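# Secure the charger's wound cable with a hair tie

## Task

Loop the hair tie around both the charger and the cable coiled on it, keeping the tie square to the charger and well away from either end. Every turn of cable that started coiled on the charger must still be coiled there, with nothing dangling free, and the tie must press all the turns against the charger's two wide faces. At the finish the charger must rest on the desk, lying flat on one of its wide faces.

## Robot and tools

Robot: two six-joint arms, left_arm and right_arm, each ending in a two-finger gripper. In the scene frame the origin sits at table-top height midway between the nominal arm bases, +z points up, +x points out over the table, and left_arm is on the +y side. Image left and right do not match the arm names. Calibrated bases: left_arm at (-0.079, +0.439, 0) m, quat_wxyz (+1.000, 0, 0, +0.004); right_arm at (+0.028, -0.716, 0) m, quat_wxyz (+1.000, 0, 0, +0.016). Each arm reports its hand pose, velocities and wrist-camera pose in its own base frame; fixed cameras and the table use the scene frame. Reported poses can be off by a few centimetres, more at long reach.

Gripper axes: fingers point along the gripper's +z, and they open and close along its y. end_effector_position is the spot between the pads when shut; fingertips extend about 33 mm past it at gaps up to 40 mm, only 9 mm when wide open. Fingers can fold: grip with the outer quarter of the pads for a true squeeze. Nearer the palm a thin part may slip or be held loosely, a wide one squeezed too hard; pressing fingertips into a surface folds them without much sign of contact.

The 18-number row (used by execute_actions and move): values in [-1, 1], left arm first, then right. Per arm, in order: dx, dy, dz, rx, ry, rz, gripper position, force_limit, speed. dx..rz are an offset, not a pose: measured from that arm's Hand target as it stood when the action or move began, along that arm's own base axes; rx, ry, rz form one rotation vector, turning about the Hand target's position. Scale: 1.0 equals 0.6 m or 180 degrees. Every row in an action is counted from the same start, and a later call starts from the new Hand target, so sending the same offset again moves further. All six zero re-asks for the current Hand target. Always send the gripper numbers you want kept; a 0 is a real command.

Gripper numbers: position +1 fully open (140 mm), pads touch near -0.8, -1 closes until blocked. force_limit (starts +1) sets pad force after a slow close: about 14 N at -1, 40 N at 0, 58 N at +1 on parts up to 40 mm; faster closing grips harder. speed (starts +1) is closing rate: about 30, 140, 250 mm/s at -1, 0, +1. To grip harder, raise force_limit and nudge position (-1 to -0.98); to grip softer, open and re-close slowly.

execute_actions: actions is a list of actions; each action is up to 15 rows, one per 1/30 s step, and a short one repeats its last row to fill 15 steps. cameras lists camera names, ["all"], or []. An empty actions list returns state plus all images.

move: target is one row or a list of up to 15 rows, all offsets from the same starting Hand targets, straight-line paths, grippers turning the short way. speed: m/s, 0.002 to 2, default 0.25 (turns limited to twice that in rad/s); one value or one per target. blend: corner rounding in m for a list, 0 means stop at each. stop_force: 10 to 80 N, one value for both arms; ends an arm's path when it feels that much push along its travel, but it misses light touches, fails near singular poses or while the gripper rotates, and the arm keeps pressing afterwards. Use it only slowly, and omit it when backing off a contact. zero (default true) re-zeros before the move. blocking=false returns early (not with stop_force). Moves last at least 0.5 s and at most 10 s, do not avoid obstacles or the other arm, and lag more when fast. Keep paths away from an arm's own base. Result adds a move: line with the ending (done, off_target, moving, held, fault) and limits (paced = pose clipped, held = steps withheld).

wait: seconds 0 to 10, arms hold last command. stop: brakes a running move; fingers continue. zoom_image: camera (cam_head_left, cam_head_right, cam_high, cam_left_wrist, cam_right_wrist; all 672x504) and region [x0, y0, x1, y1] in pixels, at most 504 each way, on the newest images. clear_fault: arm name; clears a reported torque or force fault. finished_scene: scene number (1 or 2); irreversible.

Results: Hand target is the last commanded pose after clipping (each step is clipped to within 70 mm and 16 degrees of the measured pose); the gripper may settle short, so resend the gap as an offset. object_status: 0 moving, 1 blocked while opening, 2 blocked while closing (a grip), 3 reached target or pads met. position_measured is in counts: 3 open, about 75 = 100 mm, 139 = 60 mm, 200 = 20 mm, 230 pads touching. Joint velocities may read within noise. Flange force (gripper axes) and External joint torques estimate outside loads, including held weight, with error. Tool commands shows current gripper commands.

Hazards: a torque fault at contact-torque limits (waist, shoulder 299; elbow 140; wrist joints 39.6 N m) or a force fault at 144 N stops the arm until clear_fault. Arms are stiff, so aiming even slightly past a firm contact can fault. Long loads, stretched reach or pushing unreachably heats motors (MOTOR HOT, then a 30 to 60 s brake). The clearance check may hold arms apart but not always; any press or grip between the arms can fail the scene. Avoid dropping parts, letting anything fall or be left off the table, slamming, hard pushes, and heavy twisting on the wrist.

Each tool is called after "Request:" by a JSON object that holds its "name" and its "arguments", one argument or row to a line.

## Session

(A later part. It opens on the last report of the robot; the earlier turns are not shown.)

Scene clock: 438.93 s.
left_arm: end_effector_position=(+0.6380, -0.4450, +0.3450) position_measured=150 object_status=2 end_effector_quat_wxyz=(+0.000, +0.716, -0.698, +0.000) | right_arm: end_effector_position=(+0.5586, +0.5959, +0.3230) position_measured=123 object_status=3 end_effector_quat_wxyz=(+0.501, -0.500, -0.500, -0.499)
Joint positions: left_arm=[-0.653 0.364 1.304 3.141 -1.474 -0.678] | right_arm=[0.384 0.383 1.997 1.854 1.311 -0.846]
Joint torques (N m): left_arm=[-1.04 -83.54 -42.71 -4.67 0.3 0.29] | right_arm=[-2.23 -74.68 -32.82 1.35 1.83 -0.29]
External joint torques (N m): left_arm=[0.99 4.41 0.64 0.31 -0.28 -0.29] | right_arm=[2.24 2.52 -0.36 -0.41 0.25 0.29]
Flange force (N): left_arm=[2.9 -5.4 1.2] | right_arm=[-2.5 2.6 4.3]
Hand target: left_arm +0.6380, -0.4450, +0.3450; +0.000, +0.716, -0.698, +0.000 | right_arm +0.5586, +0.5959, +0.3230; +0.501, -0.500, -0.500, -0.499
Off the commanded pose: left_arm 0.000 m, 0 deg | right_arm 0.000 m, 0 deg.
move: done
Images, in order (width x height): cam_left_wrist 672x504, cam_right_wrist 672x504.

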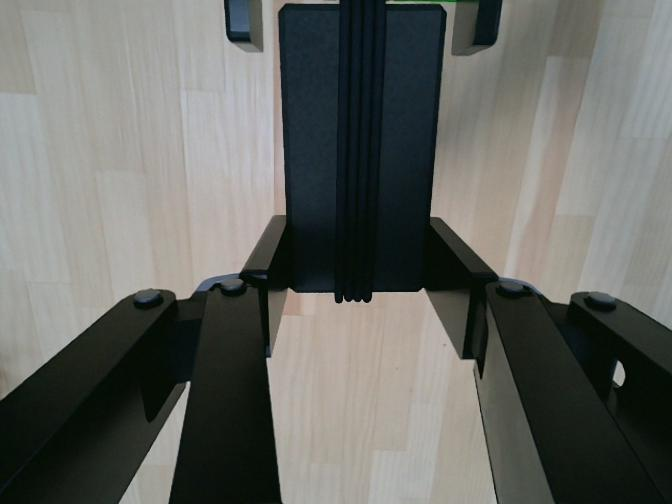

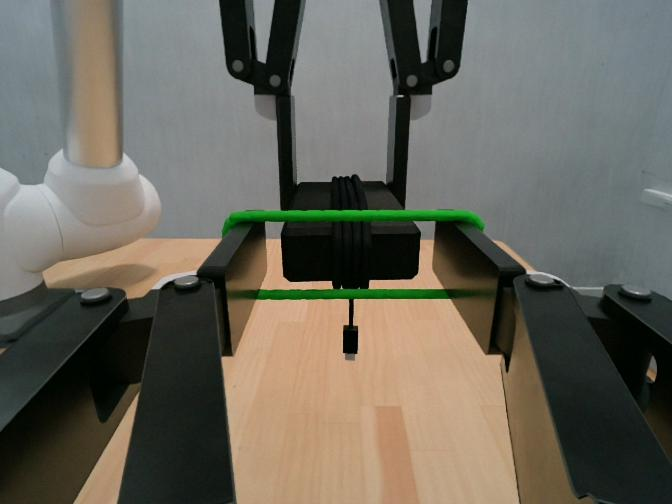

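Request:
{"name": "move", "arguments": {
  "target": [0,0,0,0,0,0, -1, 0, -1, 0, 0.04, 0, 0,0,0, 0.05, 0, -1],
  "speed": 0.03,
  "stop_force": 12,
  "cameras": ["cam_right_wrist", "cam_left_wrist"]
}}

Request:
{"name": "zoom_image", "arguments": {
  "camera": "cam_right_wrist",
  "region": [230, 150, 470, 330]
}}

Scene clock: 448.83 s.
left_arm: end_effector_position=(+0.6380, -0.4450, +0.3450) position_measured=150 object_status=2 end_effector_quat_wxyz=(+0.000, +0.716, -0.698, +0.000) | right_arm: end_effector_position=(+0.5586, +0.6199, +0.3230) position_measured=123 object_status=3 end_effector_quat_wxyz=(+0.501, -0.500, -0.500, -0.499)
Joint positions: left_arm=[-0.653 0.364 1.304 3.141 -1.474 -0.678] | right_arm=[0.42 0.396 1.977 1.88 1.285 -0.846]
Joint torques (N m): left_arm=[-1.75 -82.78 -42.28 -4.79 0.36 0.31] | right_arm=[-1.92 -76.85 -33.75 1.49 2.05 -0.32]
External joint torques (N m): left_arm=[2.29 3.49 0.19 0.46 -0.34 -0.31] | right_arm=[1.86 2.68 0.14 -0.64 0.04 0.32]
Flange force (N): left_arm=[1.3 -6.1 0.3] | right_arm=[-2.6 2.2 3.4]
Hand target: left_arm +0.6380, -0.4450, +0.3450; +0.000, +0.716, -0.698, +0.000 | right_arm +0.5586, +0.6199, +0.3230; +0.501, -0.500, -0.500, -0.499
Off the commanded pose: left_arm 0.000 m, 0 deg | right_arm 0.000 m, 0 deg.
move: done
Images, in order (width x height): cam_left_wrist 672x504, cam_right_wrist 672x504.

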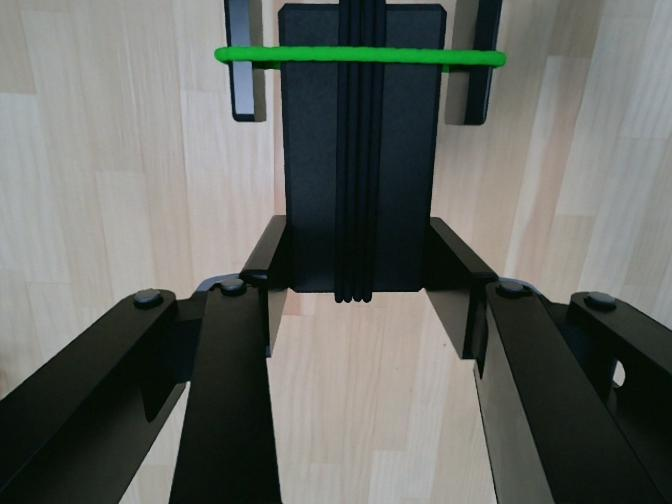

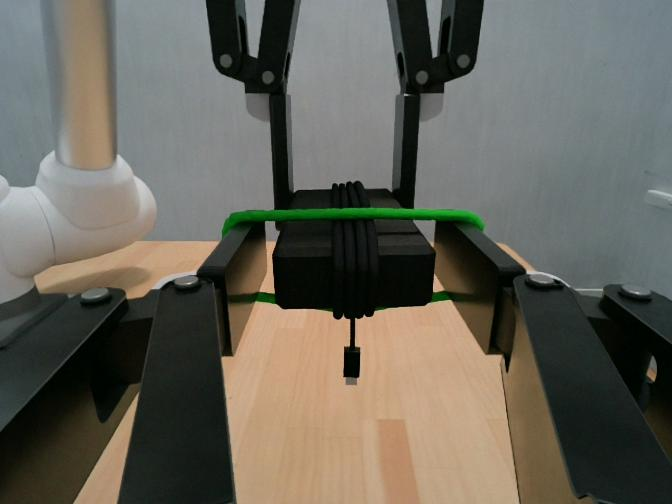

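Scaled by 2.100.

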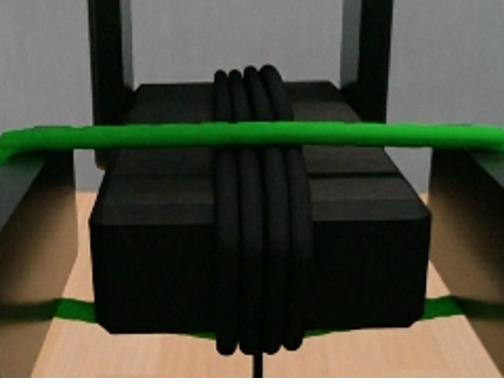

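Request:
{"name": "move", "arguments": {
  "target": [0,0,0,0,0,0, -1, 0, -1, 0, 0.04, -0.001, 0,0,0, 0.05, 0, -1],
  "speed": 0.03,
  "stop_force": 12,
  "cameras": ["cam_right_wrist", "cam_left_wrist"]
}}

Request:
{"name": "zoom_image", "arguments": {
  "camera": "cam_right_wrist",
  "region": [230, 150, 470, 330]
}}

Scene clock: 455.40 s.
left_arm: end_effector_position=(+0.6380, -0.4450, +0.3450) position_measured=150 object_status=2 end_effector_quat_wxyz=(+0.000, +0.716, -0.698, +0.000) | right_arm: end_effector_position=(+0.5586, +0.6439, +0.3224) position_measured=123 object_status=3 end_effector_quat_wxyz=(+0.501, -0.500, -0.500, -0.499)
Joint positions: left_arm=[-0.653 0.364 1.304 3.141 -1.474 -0.678] | right_arm=[0.454 0.41 1.954 1.904 1.26 -0.846]
Joint torques (N m): left_arm=[-1.75 -82.88 -42.46 -4.8 0.35 0.31] | right_arm=[-1.87 -78.5 -33.79 1.3 1.97 -0.27]
External joint torques (N m): left_arm=[1.59 3.51 0.32 0.42 -0.33 -0.31] | right_arm=[1.8 3.14 -0.11 -0.54 0.11 0.27]
Flange force (N): left_arm=[1.9 -5.3 0.5] | right_arm=[-3.1 3.0 3.9]
Hand target: left_arm +0.6380, -0.4450, +0.3450; +0.000, +0.716, -0.698, +0.000 | right_arm +0.5586, +0.6439, +0.3224; +0.501, -0.500, -0.500, -0.499
Off the commanded pose: left_arm 0.000 m, 0 deg | right_arm 0.000 m, 0 deg.
move: done
Images, in order (width x height): cam_left_wrist 672x504, cam_right_wrist 672x504.

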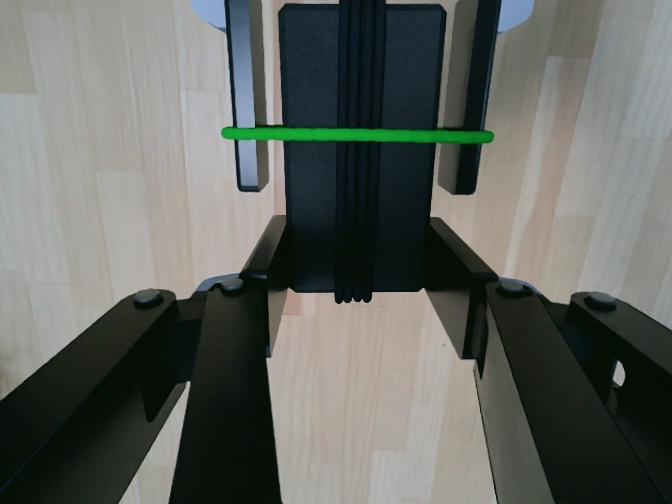

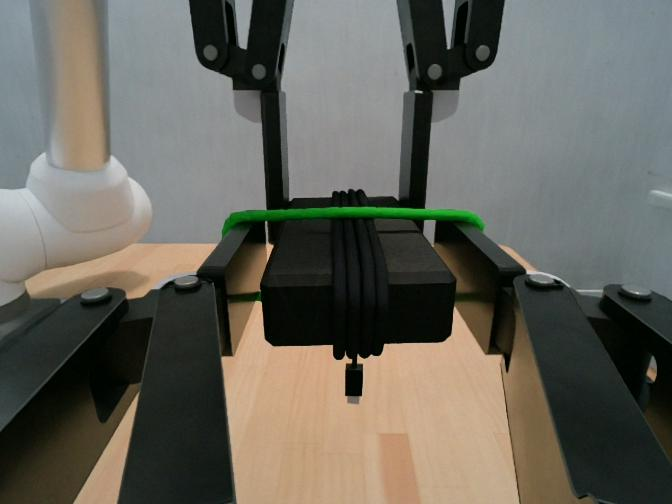

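Scaled by 2.100.

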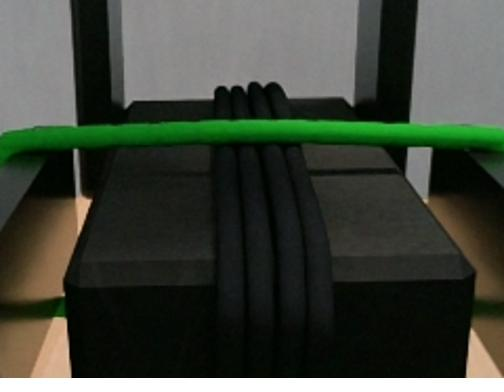

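Request:
{"name": "zoom_image", "arguments": {
  "camera": "cam_left_wrist",
  "region": [200, 0, 530, 240]
}}

Scaled by 1.527.

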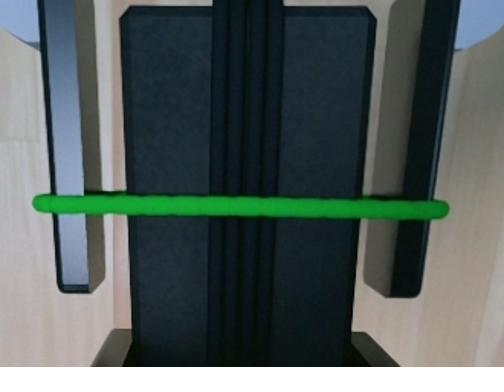

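Request:
{"name": "move", "arguments": {
  "target": [
    [0,0,0,0,0,0, -1, 0, -1, 0, 0.0067, 0, 0,0,0, -0.055, 0, -1]
  ],
  "speed": 0.02
}}

Request:
{"name": "move", "arguments": {
  "target": [
    [0,0,0,0,0,0, -1, 0, -1, 0, 0, -0.03, 0,0,0, -0.055, 0, -1]
  ],
  "speed": 0.03,
  "stop_force": 15,
  "cameras": ["cam_right_wrist", "cam_left_wrist"]
}}

Request:
{"name": "zoom_image", "arguments": {
  "camera": "cam_right_wrist",
  "region": [200, 150, 500, 400]
}}

Scene clock: 553.00 s.
left_arm: end_effector_position=(+0.6380, -0.4450, +0.3450) position_measured=150 object_status=2 end_effector_quat_wxyz=(+0.000, +0.716, -0.698, +0.000) | right_arm: end_effector_position=(+0.5586, +0.6479, +0.3224) position_measured=136 object_status=3 end_effector_quat_wxyz=(+0.501, -0.500, -0.500, -0.499)
Joint positions: left_arm=[-0.653 0.364 1.304 3.141 -1.474 -0.678] | right_arm=[0.46 0.413 1.951 1.908 1.256 -0.846]
Joint torques (N m): left_arm=[-1.84 -83.05 -42.49 -4.74 0.4 0.33] | right_arm=[-1.86 -78.64 -33.83 1.28 1.95 -0.31]
External joint torques (N m): left_arm=[1.9 3.93 0.44 0.39 -0.37 -0.33] | right_arm=[1.68 2.78 -0.06 -0.51 0.14 0.3]
Flange force (N): left_arm=[1.8 -5.9 0.7] | right_arm=[-2.7 2.6 3.4]
Hand target: left_arm +0.6380, -0.4450, +0.3450; +0.000, +0.716, -0.698, +0.000 | right_arm +0.5586, +0.6479, +0.3224; +0.501, -0.500, -0.500, -0.499
Off the commanded pose: left_arm 0.000 m, 0 deg | right_arm 0.000 m, 0 deg.
move: done

Scene clock: 554.20 s.
left_arm: end_effector_position=(+0.6380, -0.4449, +0.3450) position_measured=150 object_status=2 end_effector_quat_wxyz=(+0.000, +0.716, -0.698, +0.000) | right_arm: end_effector_position=(+0.5586, +0.6479, +0.3044) position_measured=136 object_status=3 end_effector_quat_wxyz=(+0.501, -0.500, -0.500, -0.499)
Joint positions: left_arm=[-0.653 0.364 1.304 3.141 -1.474 -0.678] | right_arm=[0.46 0.435 1.96 1.918 1.266 -0.877]
Joint torques (N m): left_arm=[-1.55 -85.34 -44.19 -4.97 0.47 0.38] | right_arm=[-2.1 -77.47 -31.48 0.64 1.16 -0.32]
External joint torques (N m): left_arm=[1.65 5.99 2.07 0.62 -0.45 -0.38] | right_arm=[2.11 0.22 -1.66 0.06 0.99 0.31]
Flange force (N): left_arm=[2.0 -5.4 3.4] | right_arm=[0.4 2.1 3.8]
Hand target: left_arm +0.6380, -0.4450, +0.3450; +0.000, +0.716, -0.698, +0.000 | right_arm +0.5586, +0.6479, +0.3044; +0.501, -0.500, -0.500, -0.499
Off the commanded pose: left_arm 0.000 m, 0 deg | right_arm 0.000 m, 0 deg.
move: done
Images, in order (width x height): cam_left_wrist 672x504, cam_right_wrist 672x504.

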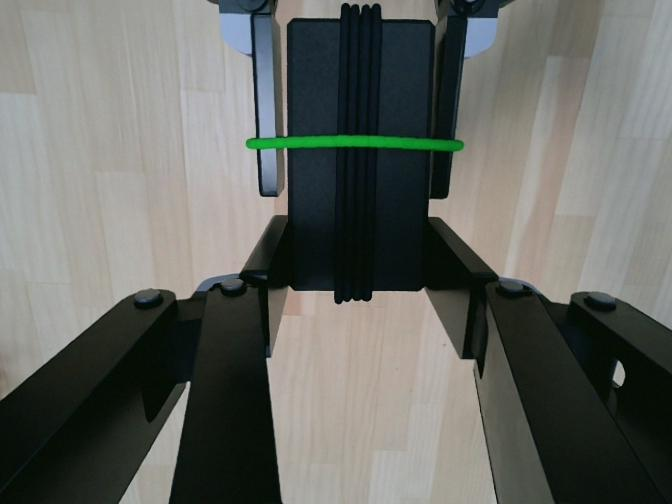

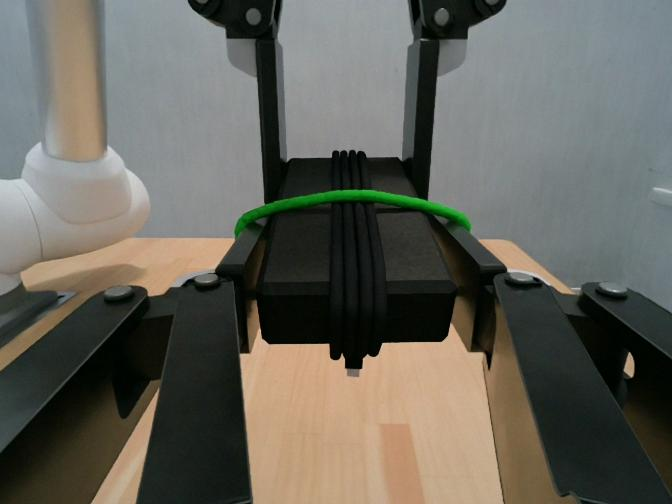

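Scaled by 1.680.

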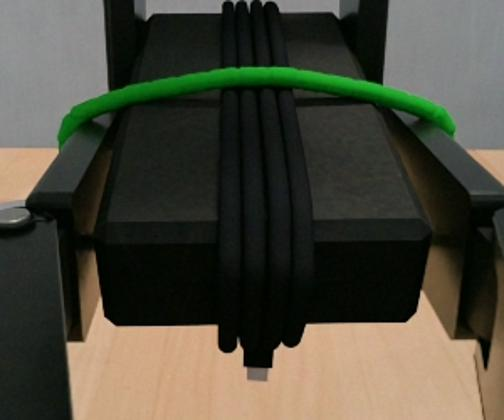

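Request:
{"name": "move", "arguments": {
  "target": [0,0,0,0,0,0, -1, 0, -1, 0, 0, 0.018, 0,0,0, -0.055, 0, -1],
  "speed": 0.04,
  "cameras": ["cam_right_wrist", "cam_left_wrist"]
}}

Request:
{"name": "zoom_image", "arguments": {
  "camera": "cam_right_wrist",
  "region": [200, 150, 500, 400]
}}

Scene clock: 591.30 s.
left_arm: end_effector_position=(+0.6380, -0.4450, +0.3450) position_measured=150 object_status=2 end_effector_quat_wxyz=(+0.000, +0.716, -0.698, +0.000) | right_arm: end_effector_position=(+0.5586, +0.6479, +0.3152) position_measured=136 object_status=3 end_effector_quat_wxyz=(+0.501, -0.500, -0.500, -0.499)
Joint positions: left_arm=[-0.653 0.364 1.304 3.141 -1.474 -0.678] | right_arm=[0.46 0.422 1.954 1.912 1.26 -0.858]
Joint torques (N m): left_arm=[-1.22 -82.47 -41.78 -4.59 0.23 0.33] | right_arm=[-2.11 -80.01 -33.71 1.38 2.19 -0.29]
External joint torques (N m): left_arm=[1.02 3.49 -0.24 0.24 -0.21 -0.33] | right_arm=[2.1 3.62 0.23 -0.66 -0.08 0.29]
Flange force (N): left_arm=[3.2 -5.8 -0.2] | right_arm=[-3.8 2.7 4.3]
Hand target: left_arm +0.6380, -0.4450, +0.3450; +0.000, +0.716, -0.698, +0.000 | right_arm +0.5586, +0.6479, +0.3152; +0.501, -0.500, -0.500, -0.499
Off the commanded pose: left_arm 0.000 m, 0 deg | right_arm 0.000 m, 0 deg.
move: done
Images, in order (width x height): cam_left_wrist 672x504, cam_right_wrist 672x504.

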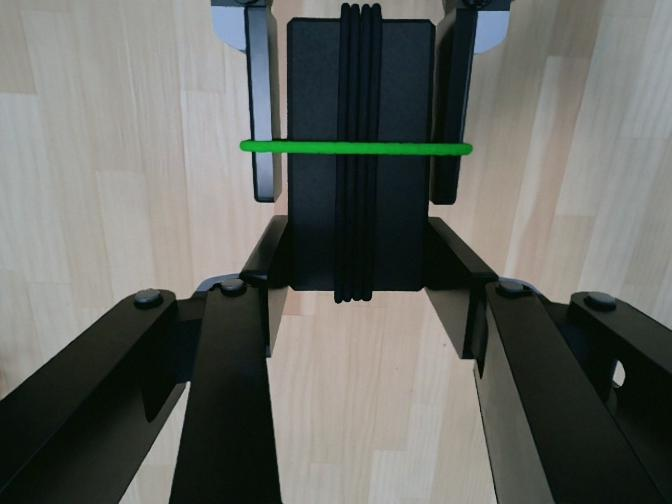

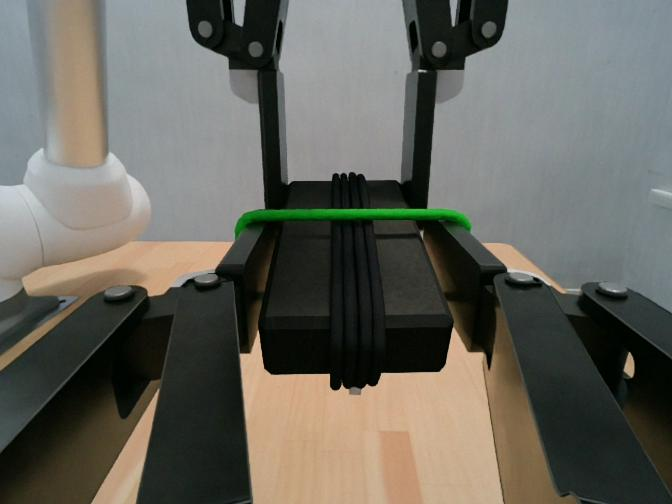

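Scaled by 1.680.

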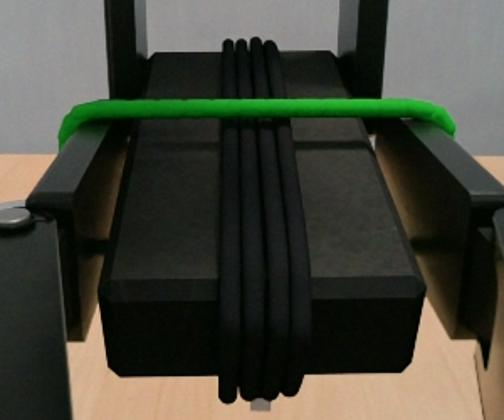

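Request:
{"name": "move", "arguments": {
  "target": [0,0.0082,-0.0152,-0.0611,0,0, -1, 0, -1, 0, 0, 0, 0,0,0, -0.055, 0, -1],
  "speed": 0.05,
  "cameras": ["cam_right_wrist", "cam_left_wrist"]
}}

Request:
{"name": "zoom_image", "arguments": {
  "camera": "cam_right_wrist",
  "region": [200, 150, 500, 400]
}}

Scene clock: 607.57 s.
left_arm: end_effector_position=(+0.6380, -0.4400, +0.3359) position_measured=150 object_status=2 end_effector_quat_wxyz=(+0.069, +0.713, -0.695, +0.067) | right_arm: end_effector_position=(+0.5586, +0.6479, +0.3152) position_measured=136 object_status=3 end_effector_quat_wxyz=(+0.501, -0.500, -0.500, -0.499)
Joint positions: left_arm=[-0.58 0.307 1.41 2.976 -1.323 -0.572] | right_arm=[0.46 0.422 1.954 1.912 1.26 -0.858]
Joint torques (N m): left_arm=[-1.95 -76.97 -42.04 -5.22 0.6 0.33] | right_arm=[-1.95 -79.99 -33.86 1.47 2.23 -0.3]
External joint torques (N m): left_arm=[1.95 3.17 -0.23 0.51 -0.31 -0.33] | right_arm=[2.06 3.32 0.19 -0.75 -0.11 0.3]
Flange force (N): left_arm=[1.3 -6.2 0.0] | right_arm=[-3.3 2.6 4.0]
Hand target: left_arm +0.6380, -0.4400, +0.3359; +0.069, +0.713, -0.695, +0.067 | right_arm +0.5586, +0.6479, +0.3152; +0.501, -0.500, -0.500, -0.499
Off the commanded pose: left_arm 0.000 m, 0 deg | right_arm 0.000 m, 0 deg.
move: done
Images, in order (width x height): cam_left_wrist 672x504, cam_right_wrist 672x504.

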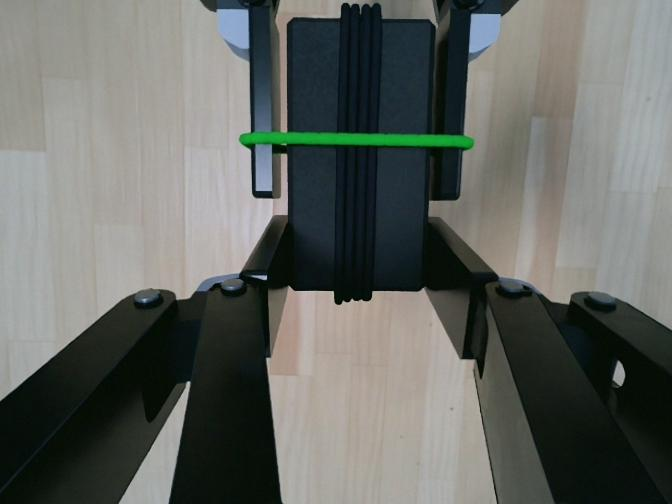

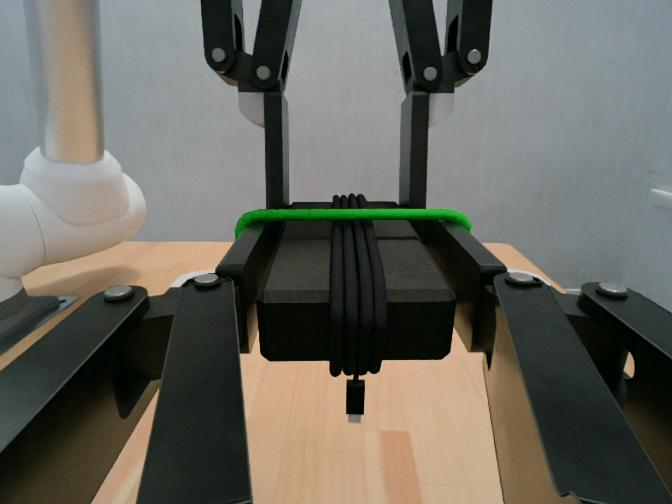

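Scaled by 1.680.

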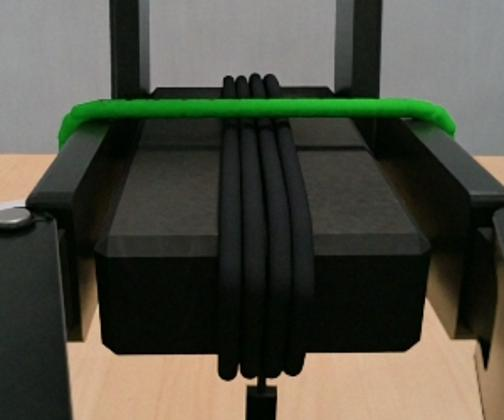

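Request:
{"name": "move", "arguments": {
  "target": [
    [0,0,0,0,0,0, -1, 0, -1, 0, 0.005, 0, 0,0,0, -0.055, 0, -1],
    [0,0,0,0,0,0, -1, 0, -1, 0, 0.005, 0.03, 0,0,0, -0.055, 0, -1]
  ],
  "speed": 0.03,
  "cameras": ["cam_right_wrist", "cam_left_wrist"]
}}

Request:
{"name": "zoom_image", "arguments": {
  "camera": "cam_right_wrist",
  "region": [200, 150, 500, 400]
}}

Scene clock: 619.33 s.
left_arm: end_effector_position=(+0.6380, -0.4400, +0.3359) position_measured=150 object_status=2 end_effector_quat_wxyz=(+0.069, +0.713, -0.695, +0.067) | right_arm: end_effector_position=(+0.5586, +0.6509, +0.3332) position_measured=136 object_status=3 end_effector_quat_wxyz=(+0.501, -0.500, -0.500, -0.499)
Joint positions: left_arm=[-0.58 0.307 1.41 2.976 -1.323 -0.572] | right_arm=[0.464 0.401 1.942 1.905 1.246 -0.827]
Joint torques (N m): left_arm=[-1.57 -70.9 -37.62 -4.49 0.3 0.3] | right_arm=[-1.76 -85.19 -38.78 3.16 4.1 -0.25]
External joint torques (N m): left_arm=[1.8 -2.66 -4.58 -0.22 0 -0.3] | right_arm=[1.65 9.84 4.29 -2.38 -2.04 0.25]
Flange force (N): left_arm=[2.7 -5.9 -7.2] | right_arm=[-11.3 3.5 4.0]
Hand target: left_arm +0.6380, -0.4400, +0.3359; +0.069, +0.713, -0.695, +0.067 | right_arm +0.5586, +0.6509, +0.3332; +0.501, -0.500, -0.500, -0.499
Off the commanded pose: left_arm 0.000 m, 0 deg | right_arm 0.000 m, 0 deg.
move: done
Images, in order (width x height): cam_left_wrist 672x504, cam_right_wrist 672x504.

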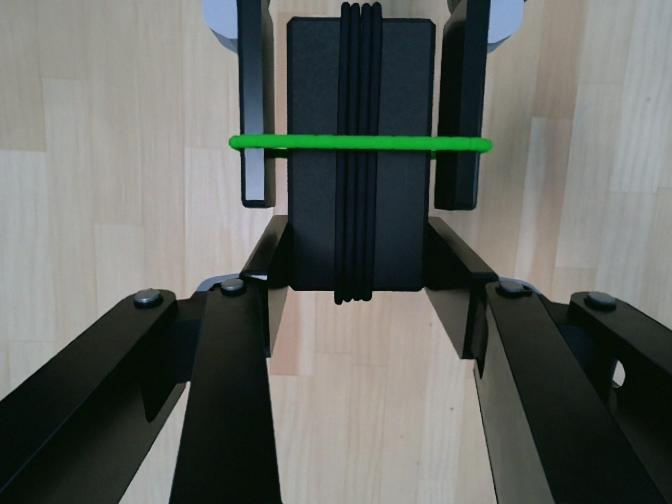

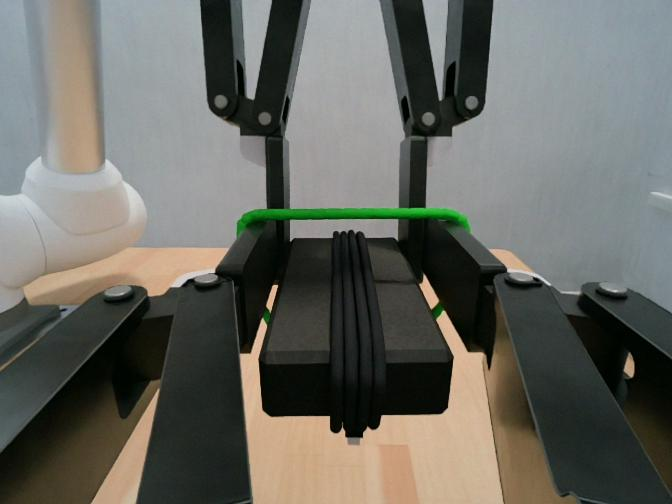

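Scaled by 1.680.

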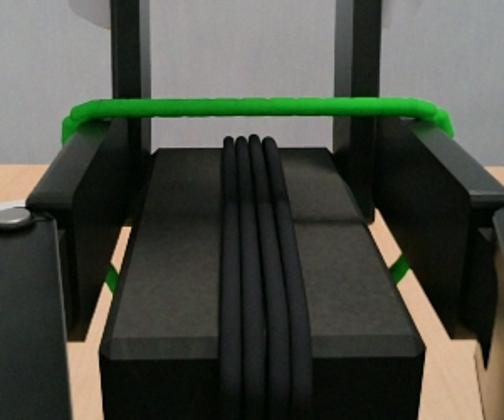

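Request:
{"name": "move", "arguments": {
  "target": [
    [0,0,0,0,0,0, -1, 0, -1, 0, 0, 0.0133, 0,0,0, -0.055, 0, -1]
  ],
  "speed": 0.02,
  "cameras": ["cam_right_wrist", "cam_left_wrist"]
}}

Request:
{"name": "zoom_image", "arguments": {
  "camera": "cam_right_wrist",
  "region": [200, 150, 500, 400]
}}

Scene clock: 625.00 s.
left_arm: end_effector_position=(+0.6380, -0.4400, +0.3359) position_measured=150 object_status=2 end_effector_quat_wxyz=(+0.069, +0.713, -0.695, +0.067) | right_arm: end_effector_position=(+0.5586, +0.6509, +0.3412) position_measured=136 object_status=3 end_effector_quat_wxyz=(+0.501, -0.500, -0.500, -0.499)
Joint positions: left_arm=[-0.58 0.307 1.41 2.976 -1.323 -0.572] | right_arm=[0.464 0.392 1.937 1.901 1.242 -0.813]
Joint torques (N m): left_arm=[-1.96 -69.61 -36.88 -4.64 0.22 0.29] | right_arm=[-1.69 -85.87 -40.16 3.6 4.33 -0.31]
External joint torques (N m): left_arm=[1.94 -4.22 -5.39 -0.08 0.07 -0.29] | right_arm=[1.61 11.05 5.23 -2.79 -2.3 0.31]
Flange force (N): left_arm=[2.4 -5.3 -8.7] | right_arm=[-12.7 3.6 3.8]
Hand target: left_arm +0.6380, -0.4400, +0.3359; +0.069, +0.713, -0.695, +0.067 | right_arm +0.5586, +0.6509, +0.3412; +0.501, -0.500, -0.500, -0.499
Off the commanded pose: left_arm 0.000 m, 0 deg | right_arm 0.000 m, 0 deg.
move: done
Images, in order (width x height): cam_left_wrist 672x504, cam_right_wrist 672x504.

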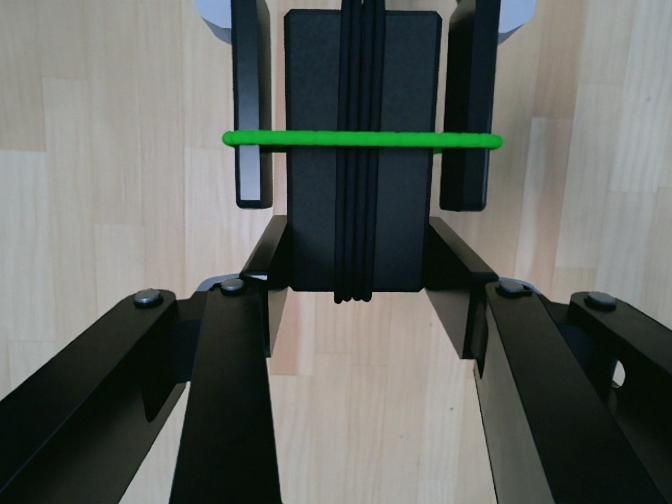

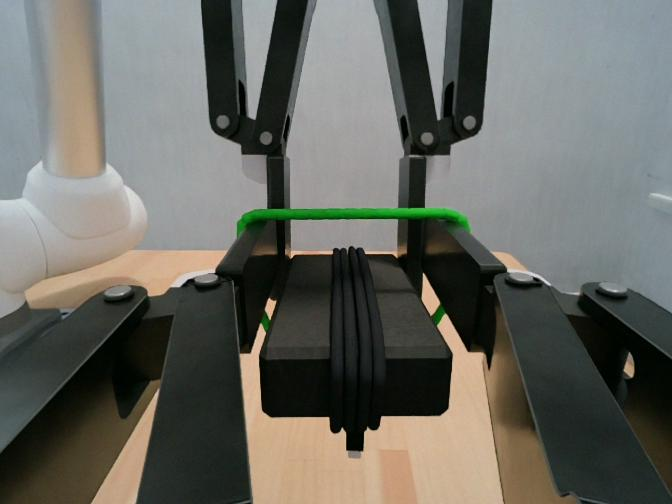

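Scaled by 1.680.

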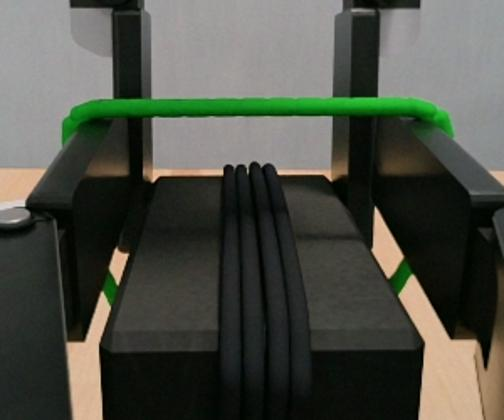

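Request:
{"name": "move", "arguments": {
  "target": [
    [0,0,0,0,0,0, -0.98, 1, -1, 0, 0, 0, 0,0,0, -0.08, 0, -1]
  ],
  "speed": 0.02
}}

Request:
{"name": "move", "arguments": {
  "target": [
    [0,0,0,0,0,0, -0.98, 1, -1, 0, 0, 0.0167, 0,0,0, -0.08, 0, -1]
  ],
  "speed": 0.02,
  "cameras": ["cam_right_wrist", "cam_left_wrist"]
}}

Request:
{"name": "zoom_image", "arguments": {
  "camera": "cam_right_wrist",
  "region": [200, 150, 500, 400]
}}

Scene clock: 637.00 s.
left_arm: end_effector_position=(+0.6380, -0.4400, +0.3359) position_measured=151 object_status=2 end_effector_quat_wxyz=(+0.069, +0.713, -0.695, +0.067) | right_arm: end_effector_position=(+0.5586, +0.6509, +0.3412) position_measured=139 object_status=3 end_effector_quat_wxyz=(+0.501, -0.500, -0.500, -0.499)
Joint positions: left_arm=[-0.58 0.307 1.41 2.976 -1.323 -0.572] | right_arm=[0.464 0.392 1.937 1.901 1.242 -0.813]
Joint torques (N m): left_arm=[-1.84 -70.2 -37.14 -4.6 0.2 0.34] | right_arm=[-1.78 -85.37 -40 3.51 4.16 -0.22]
External joint torques (N m): left_arm=[2.2 -3.44 -5.07 -0.1 0.09 -0.34] | right_arm=[1.8 10.87 5.28 -2.74 -2.13 0.22]
Flange force (N): left_arm=[2.4 -6.0 -8.0] | right_arm=[-12.8 3.1 3.7]
Hand target: left_arm +0.6380, -0.4400, +0.3359; +0.069, +0.713, -0.695, +0.067 | right_arm +0.5586, +0.6509, +0.3412; +0.501, -0.500, -0.500, -0.499
Off the commanded pose: left_arm 0.000 m, 0 deg | right_arm 0.000 m, 0 deg.
move: done

Scene clock: 637.73 s.
left_arm: end_effector_position=(+0.6380, -0.4400, +0.3359) position_measured=151 object_status=2 end_effector_quat_wxyz=(+0.069, +0.713, -0.695, +0.067) | right_arm: end_effector_position=(+0.5586, +0.6509, +0.3512) position_measured=139 object_status=3 end_effector_quat_wxyz=(+0.501, -0.500, -0.500, -0.499)
Joint positions: left_arm=[-0.58 0.307 1.41 2.976 -1.323 -0.572] | right_arm=[0.464 0.38 1.931 1.895 1.236 -0.795]
Joint torques (N m): left_arm=[-1.93 -68.32 -35.51 -4.33 0.07 0.33] | right_arm=[-1.86 -86.92 -42.04 4.22 4.78 -0.3]
External joint torques (N m): left_arm=[2.11 -5.16 -6.66 -0.37 0.23 -0.33] | right_arm=[1.57 12.53 6.63 -3.36 -2.78 0.3]
Flange force (N): left_arm=[3.2 -6.4 -10.4] | right_arm=[-14.6 3.2 3.4]
Hand target: left_arm +0.6380, -0.4400, +0.3359; +0.069, +0.713, -0.695, +0.067 | right_arm +0.5586, +0.6509, +0.3512; +0.501, -0.500, -0.500, -0.499
Off the commanded pose: left_arm 0.000 m, 0 deg | right_arm 0.000 m, 0 deg.
move: done
Images, in order (width x height): cam_left_wrist 672x504, cam_right_wrist 672x504.

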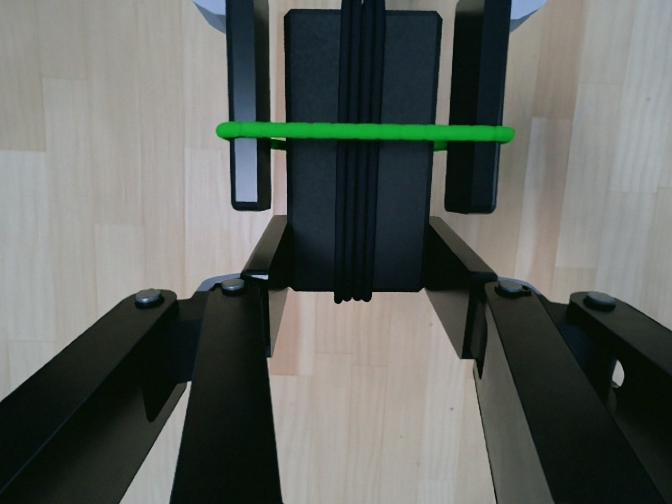

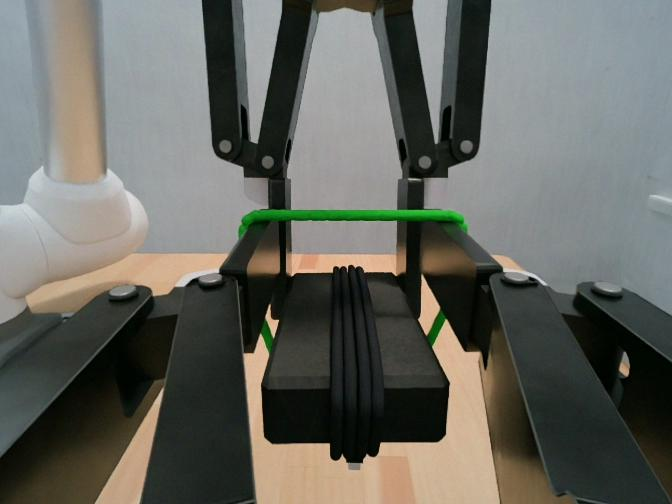

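Scaled by 1.680.

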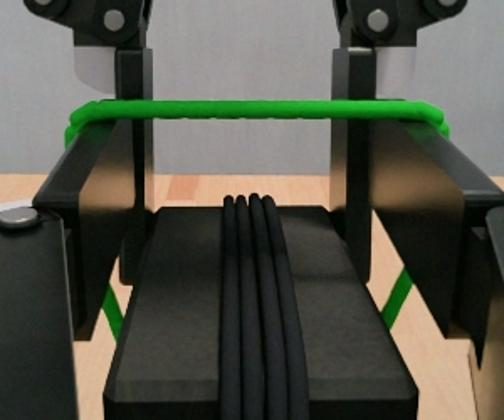

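Request:
{"name": "move", "arguments": {
  "target": [
    [0,0,0,0,0,0, -0.98, 1, -1, 0, 0, 0.01, 0,0,0, -0.08, 0, -1]
  ],
  "speed": 0.02,
  "cameras": ["cam_right_wrist", "cam_left_wrist", "cam_high"]
}}

Request:
{"name": "zoom_image", "arguments": {
  "camera": "cam_right_wrist",
  "region": [200, 150, 500, 400]
}}

Scene clock: 643.80 s.
left_arm: end_effector_position=(+0.6380, -0.4400, +0.3359) position_measured=151 object_status=2 end_effector_quat_wxyz=(+0.069, +0.713, -0.695, +0.067) | right_arm: end_effector_position=(+0.5586, +0.6509, +0.3573) position_measured=139 object_status=3 end_effector_quat_wxyz=(+0.501, -0.500, -0.500, -0.499)
Joint positions: left_arm=[-0.58 0.307 1.41 2.976 -1.323 -0.572] | right_arm=[0.464 0.373 1.927 1.891 1.233 -0.784]
Joint torques (N m): left_arm=[-2.1 -70.36 -37.13 -4.61 0.22 0.3] | right_arm=[-1.45 -84.04 -40.56 3.47 3.96 -0.32]
External joint torques (N m): left_arm=[2.21 -3.08 -5.02 -0.09 0.07 -0.3] | right_arm=[1.63 10.33 4.94 -2.64 -1.99 0.32]
Flange force (N): left_arm=[2.5 -6.4 -7.9] | right_arm=[-11.7 3.5 3.7]
Hand target: left_arm +0.6380, -0.4400, +0.3359; +0.069, +0.713, -0.695, +0.067 | right_arm +0.5586, +0.6509, +0.3572; +0.501, -0.500, -0.500, -0.499
Off the commanded pose: left_arm 0.000 m, 0 deg | right_arm 0.000 m, 0 deg.
move: done
Images, in order (width x height): cam_high 672x504, cam_left_wrist 672x504, cam_right_wrist 672x504.

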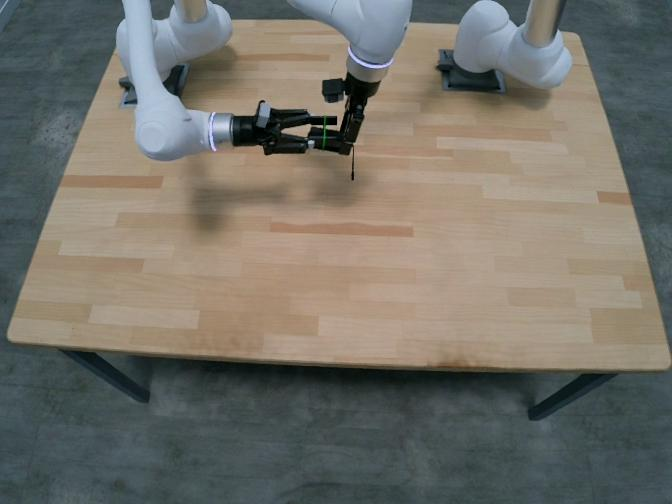

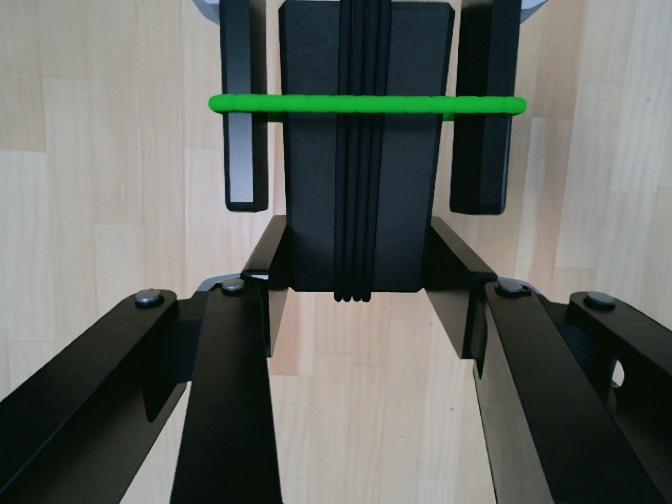

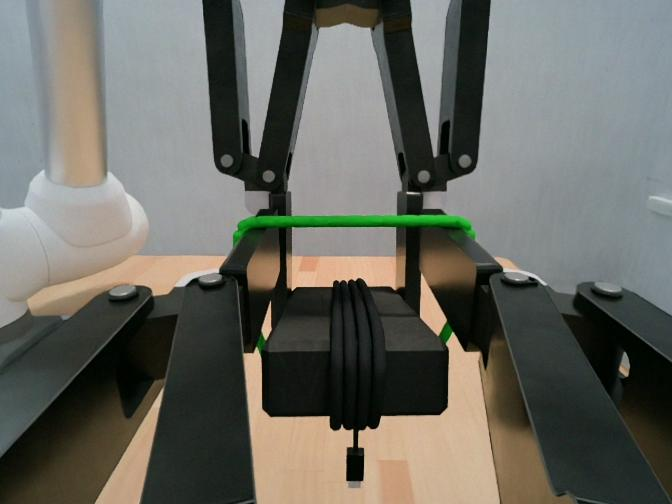

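Scaled by 1.680.

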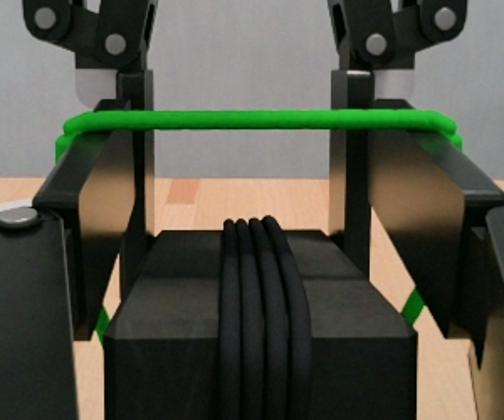

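Request:
{"name": "move", "arguments": {
  "target": [
    [0,-0.0082,0.0152,0.0611,0,0, -0.98, 1, -1, 0, 0, -0.01, 0,0,0, -0.08, 0, -1]
  ],
  "speed": 0.05,
  "cameras": ["cam_right_wrist", "cam_left_wrist"]
}}

Request:
{"name": "zoom_image", "arguments": {
  "camera": "cam_right_wrist",
  "region": [200, 150, 500, 400]
}}

Scene clock: 654.57 s.
left_arm: end_effector_position=(+0.6380, -0.4449, +0.3450) position_measured=151 object_status=2 end_effector_quat_wxyz=(+0.000, +0.716, -0.698, +0.000) | right_arm: end_effector_position=(+0.5586, +0.6509, +0.3512) position_measured=139 object_status=3 end_effector_quat_wxyz=(+0.501, -0.500, -0.500, -0.499)
Joint positions: left_arm=[-0.653 0.364 1.304 3.141 -1.474 -0.678] | right_arm=[0.464 0.38 1.931 1.895 1.236 -0.795]
Joint torques (N m): left_arm=[-2.3 -76.81 -38.12 -4.67 0.13 0.35] | right_arm=[-1.82 -83.01 -39.59 3.18 3.6 -0.28]
External joint torques (N m): left_arm=[2.18 -2.6 -4.02 0.3 -0.11 -0.35] | right_arm=[1.79 8.88 4.27 -2.35 -1.61 0.28]
Flange force (N): left_arm=[1.2 -5.6 -6.9] | right_arm=[-10.2 2.7 3.4]
Hand target: left_arm +0.6380, -0.4450, +0.3450; +0.000, +0.716, -0.698, +0.000 | right_arm +0.5586, +0.6509, +0.3512; +0.501, -0.500, -0.500, -0.499
Off the commanded pose: left_arm 0.000 m, 0 deg | right_arm 0.000 m, 0 deg.
move: done
Images, in order (width x height): cam_left_wrist 672x504, cam_right_wrist 672x504.

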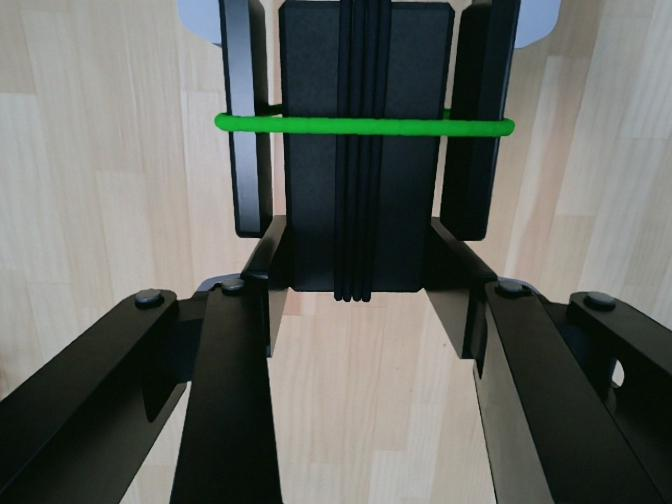

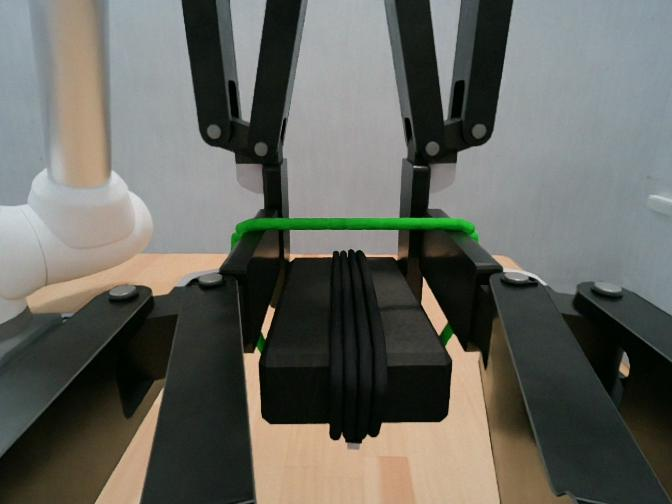

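Scaled by 1.680.

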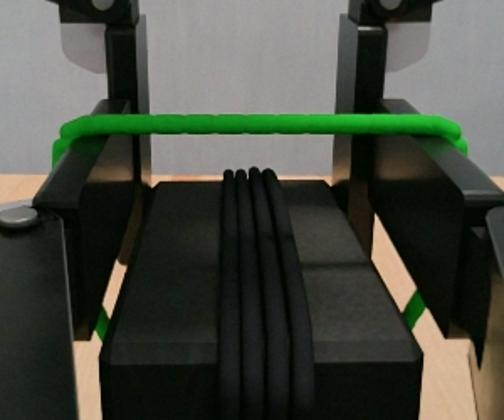

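Request:
{"name": "move", "arguments": {
  "target": [
    [0,0,0,0,0,0, -0.98, 1, -1, 0, -0.005, 0, 0,0,0, -0.08, 0, -1],
    [0,0,0,0,0,0, -0.98, 1, -1, 0, -0.005, 0, 0,0,0, -0.3, 0, -1]
  ],
  "speed": 0.02,
  "cameras": ["cam_right_wrist", "cam_left_wrist"]
}}

Request:
{"name": "zoom_image", "arguments": {
  "camera": "cam_right_wrist",
  "region": [200, 150, 500, 400]
}}

Scene clock: 668.53 s.
left_arm: end_effector_position=(+0.6381, -0.4449, +0.3450) position_measured=151 object_status=2 end_effector_quat_wxyz=(+0.000, +0.716, -0.698, +0.000) | right_arm: end_effector_position=(+0.5586, +0.6479, +0.3512) position_measured=167 object_status=0 end_effector_quat_wxyz=(+0.501, -0.500, -0.500, -0.499)
Joint positions: left_arm=[-0.653 0.364 1.304 3.141 -1.474 -0.678] | right_arm=[0.46 0.378 1.934 1.892 1.239 -0.795]
Joint torques (N m): left_arm=[-1.35 -79.9 -40.3 -4.6 0.48 0.31] | right_arm=[-1.59 -79.96 -37.07 2.2 2.89 -0.24]
External joint torques (N m): left_arm=[1.63 0.53 -1.84 0.24 -0.46 -0.31] | right_arm=[1.67 5.91 1.7 -1.37 -0.88 0.24]
Flange force (N): left_arm=[1.9 -5.5 -3.6] | right_arm=[-6.2 3.4 4.0]
Hand target: left_arm +0.6380, -0.4450, +0.3450; +0.000, +0.716, -0.698, +0.000 | right_arm +0.5586, +0.6479, +0.3512; +0.501, -0.500, -0.500, -0.499
Off the commanded pose: left_arm 0.000 m, 0 deg | right_arm 0.000 m, 0 deg.
move: done
Images, in order (width x height): cam_left_wrist 672x504, cam_right_wrist 672x504.

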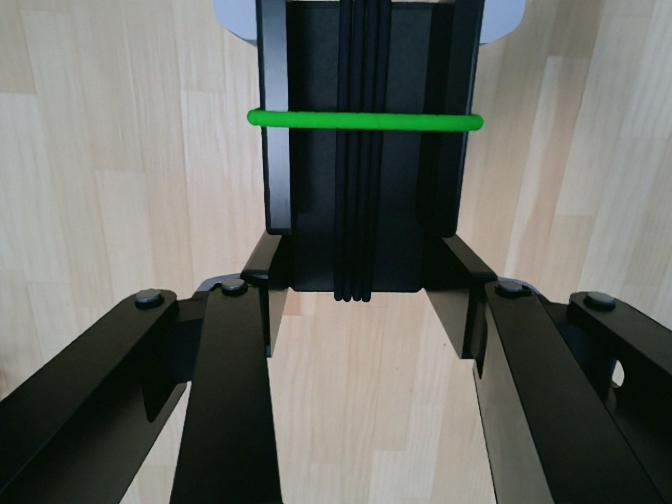

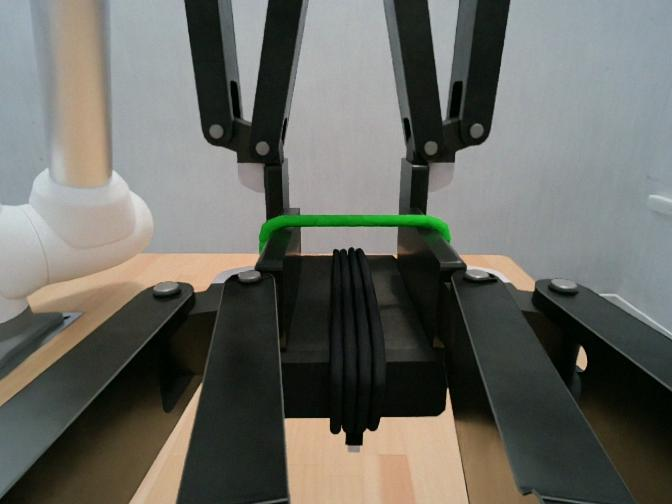

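Scaled by 1.680.

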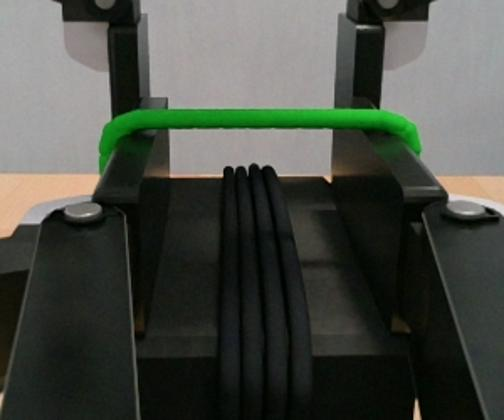

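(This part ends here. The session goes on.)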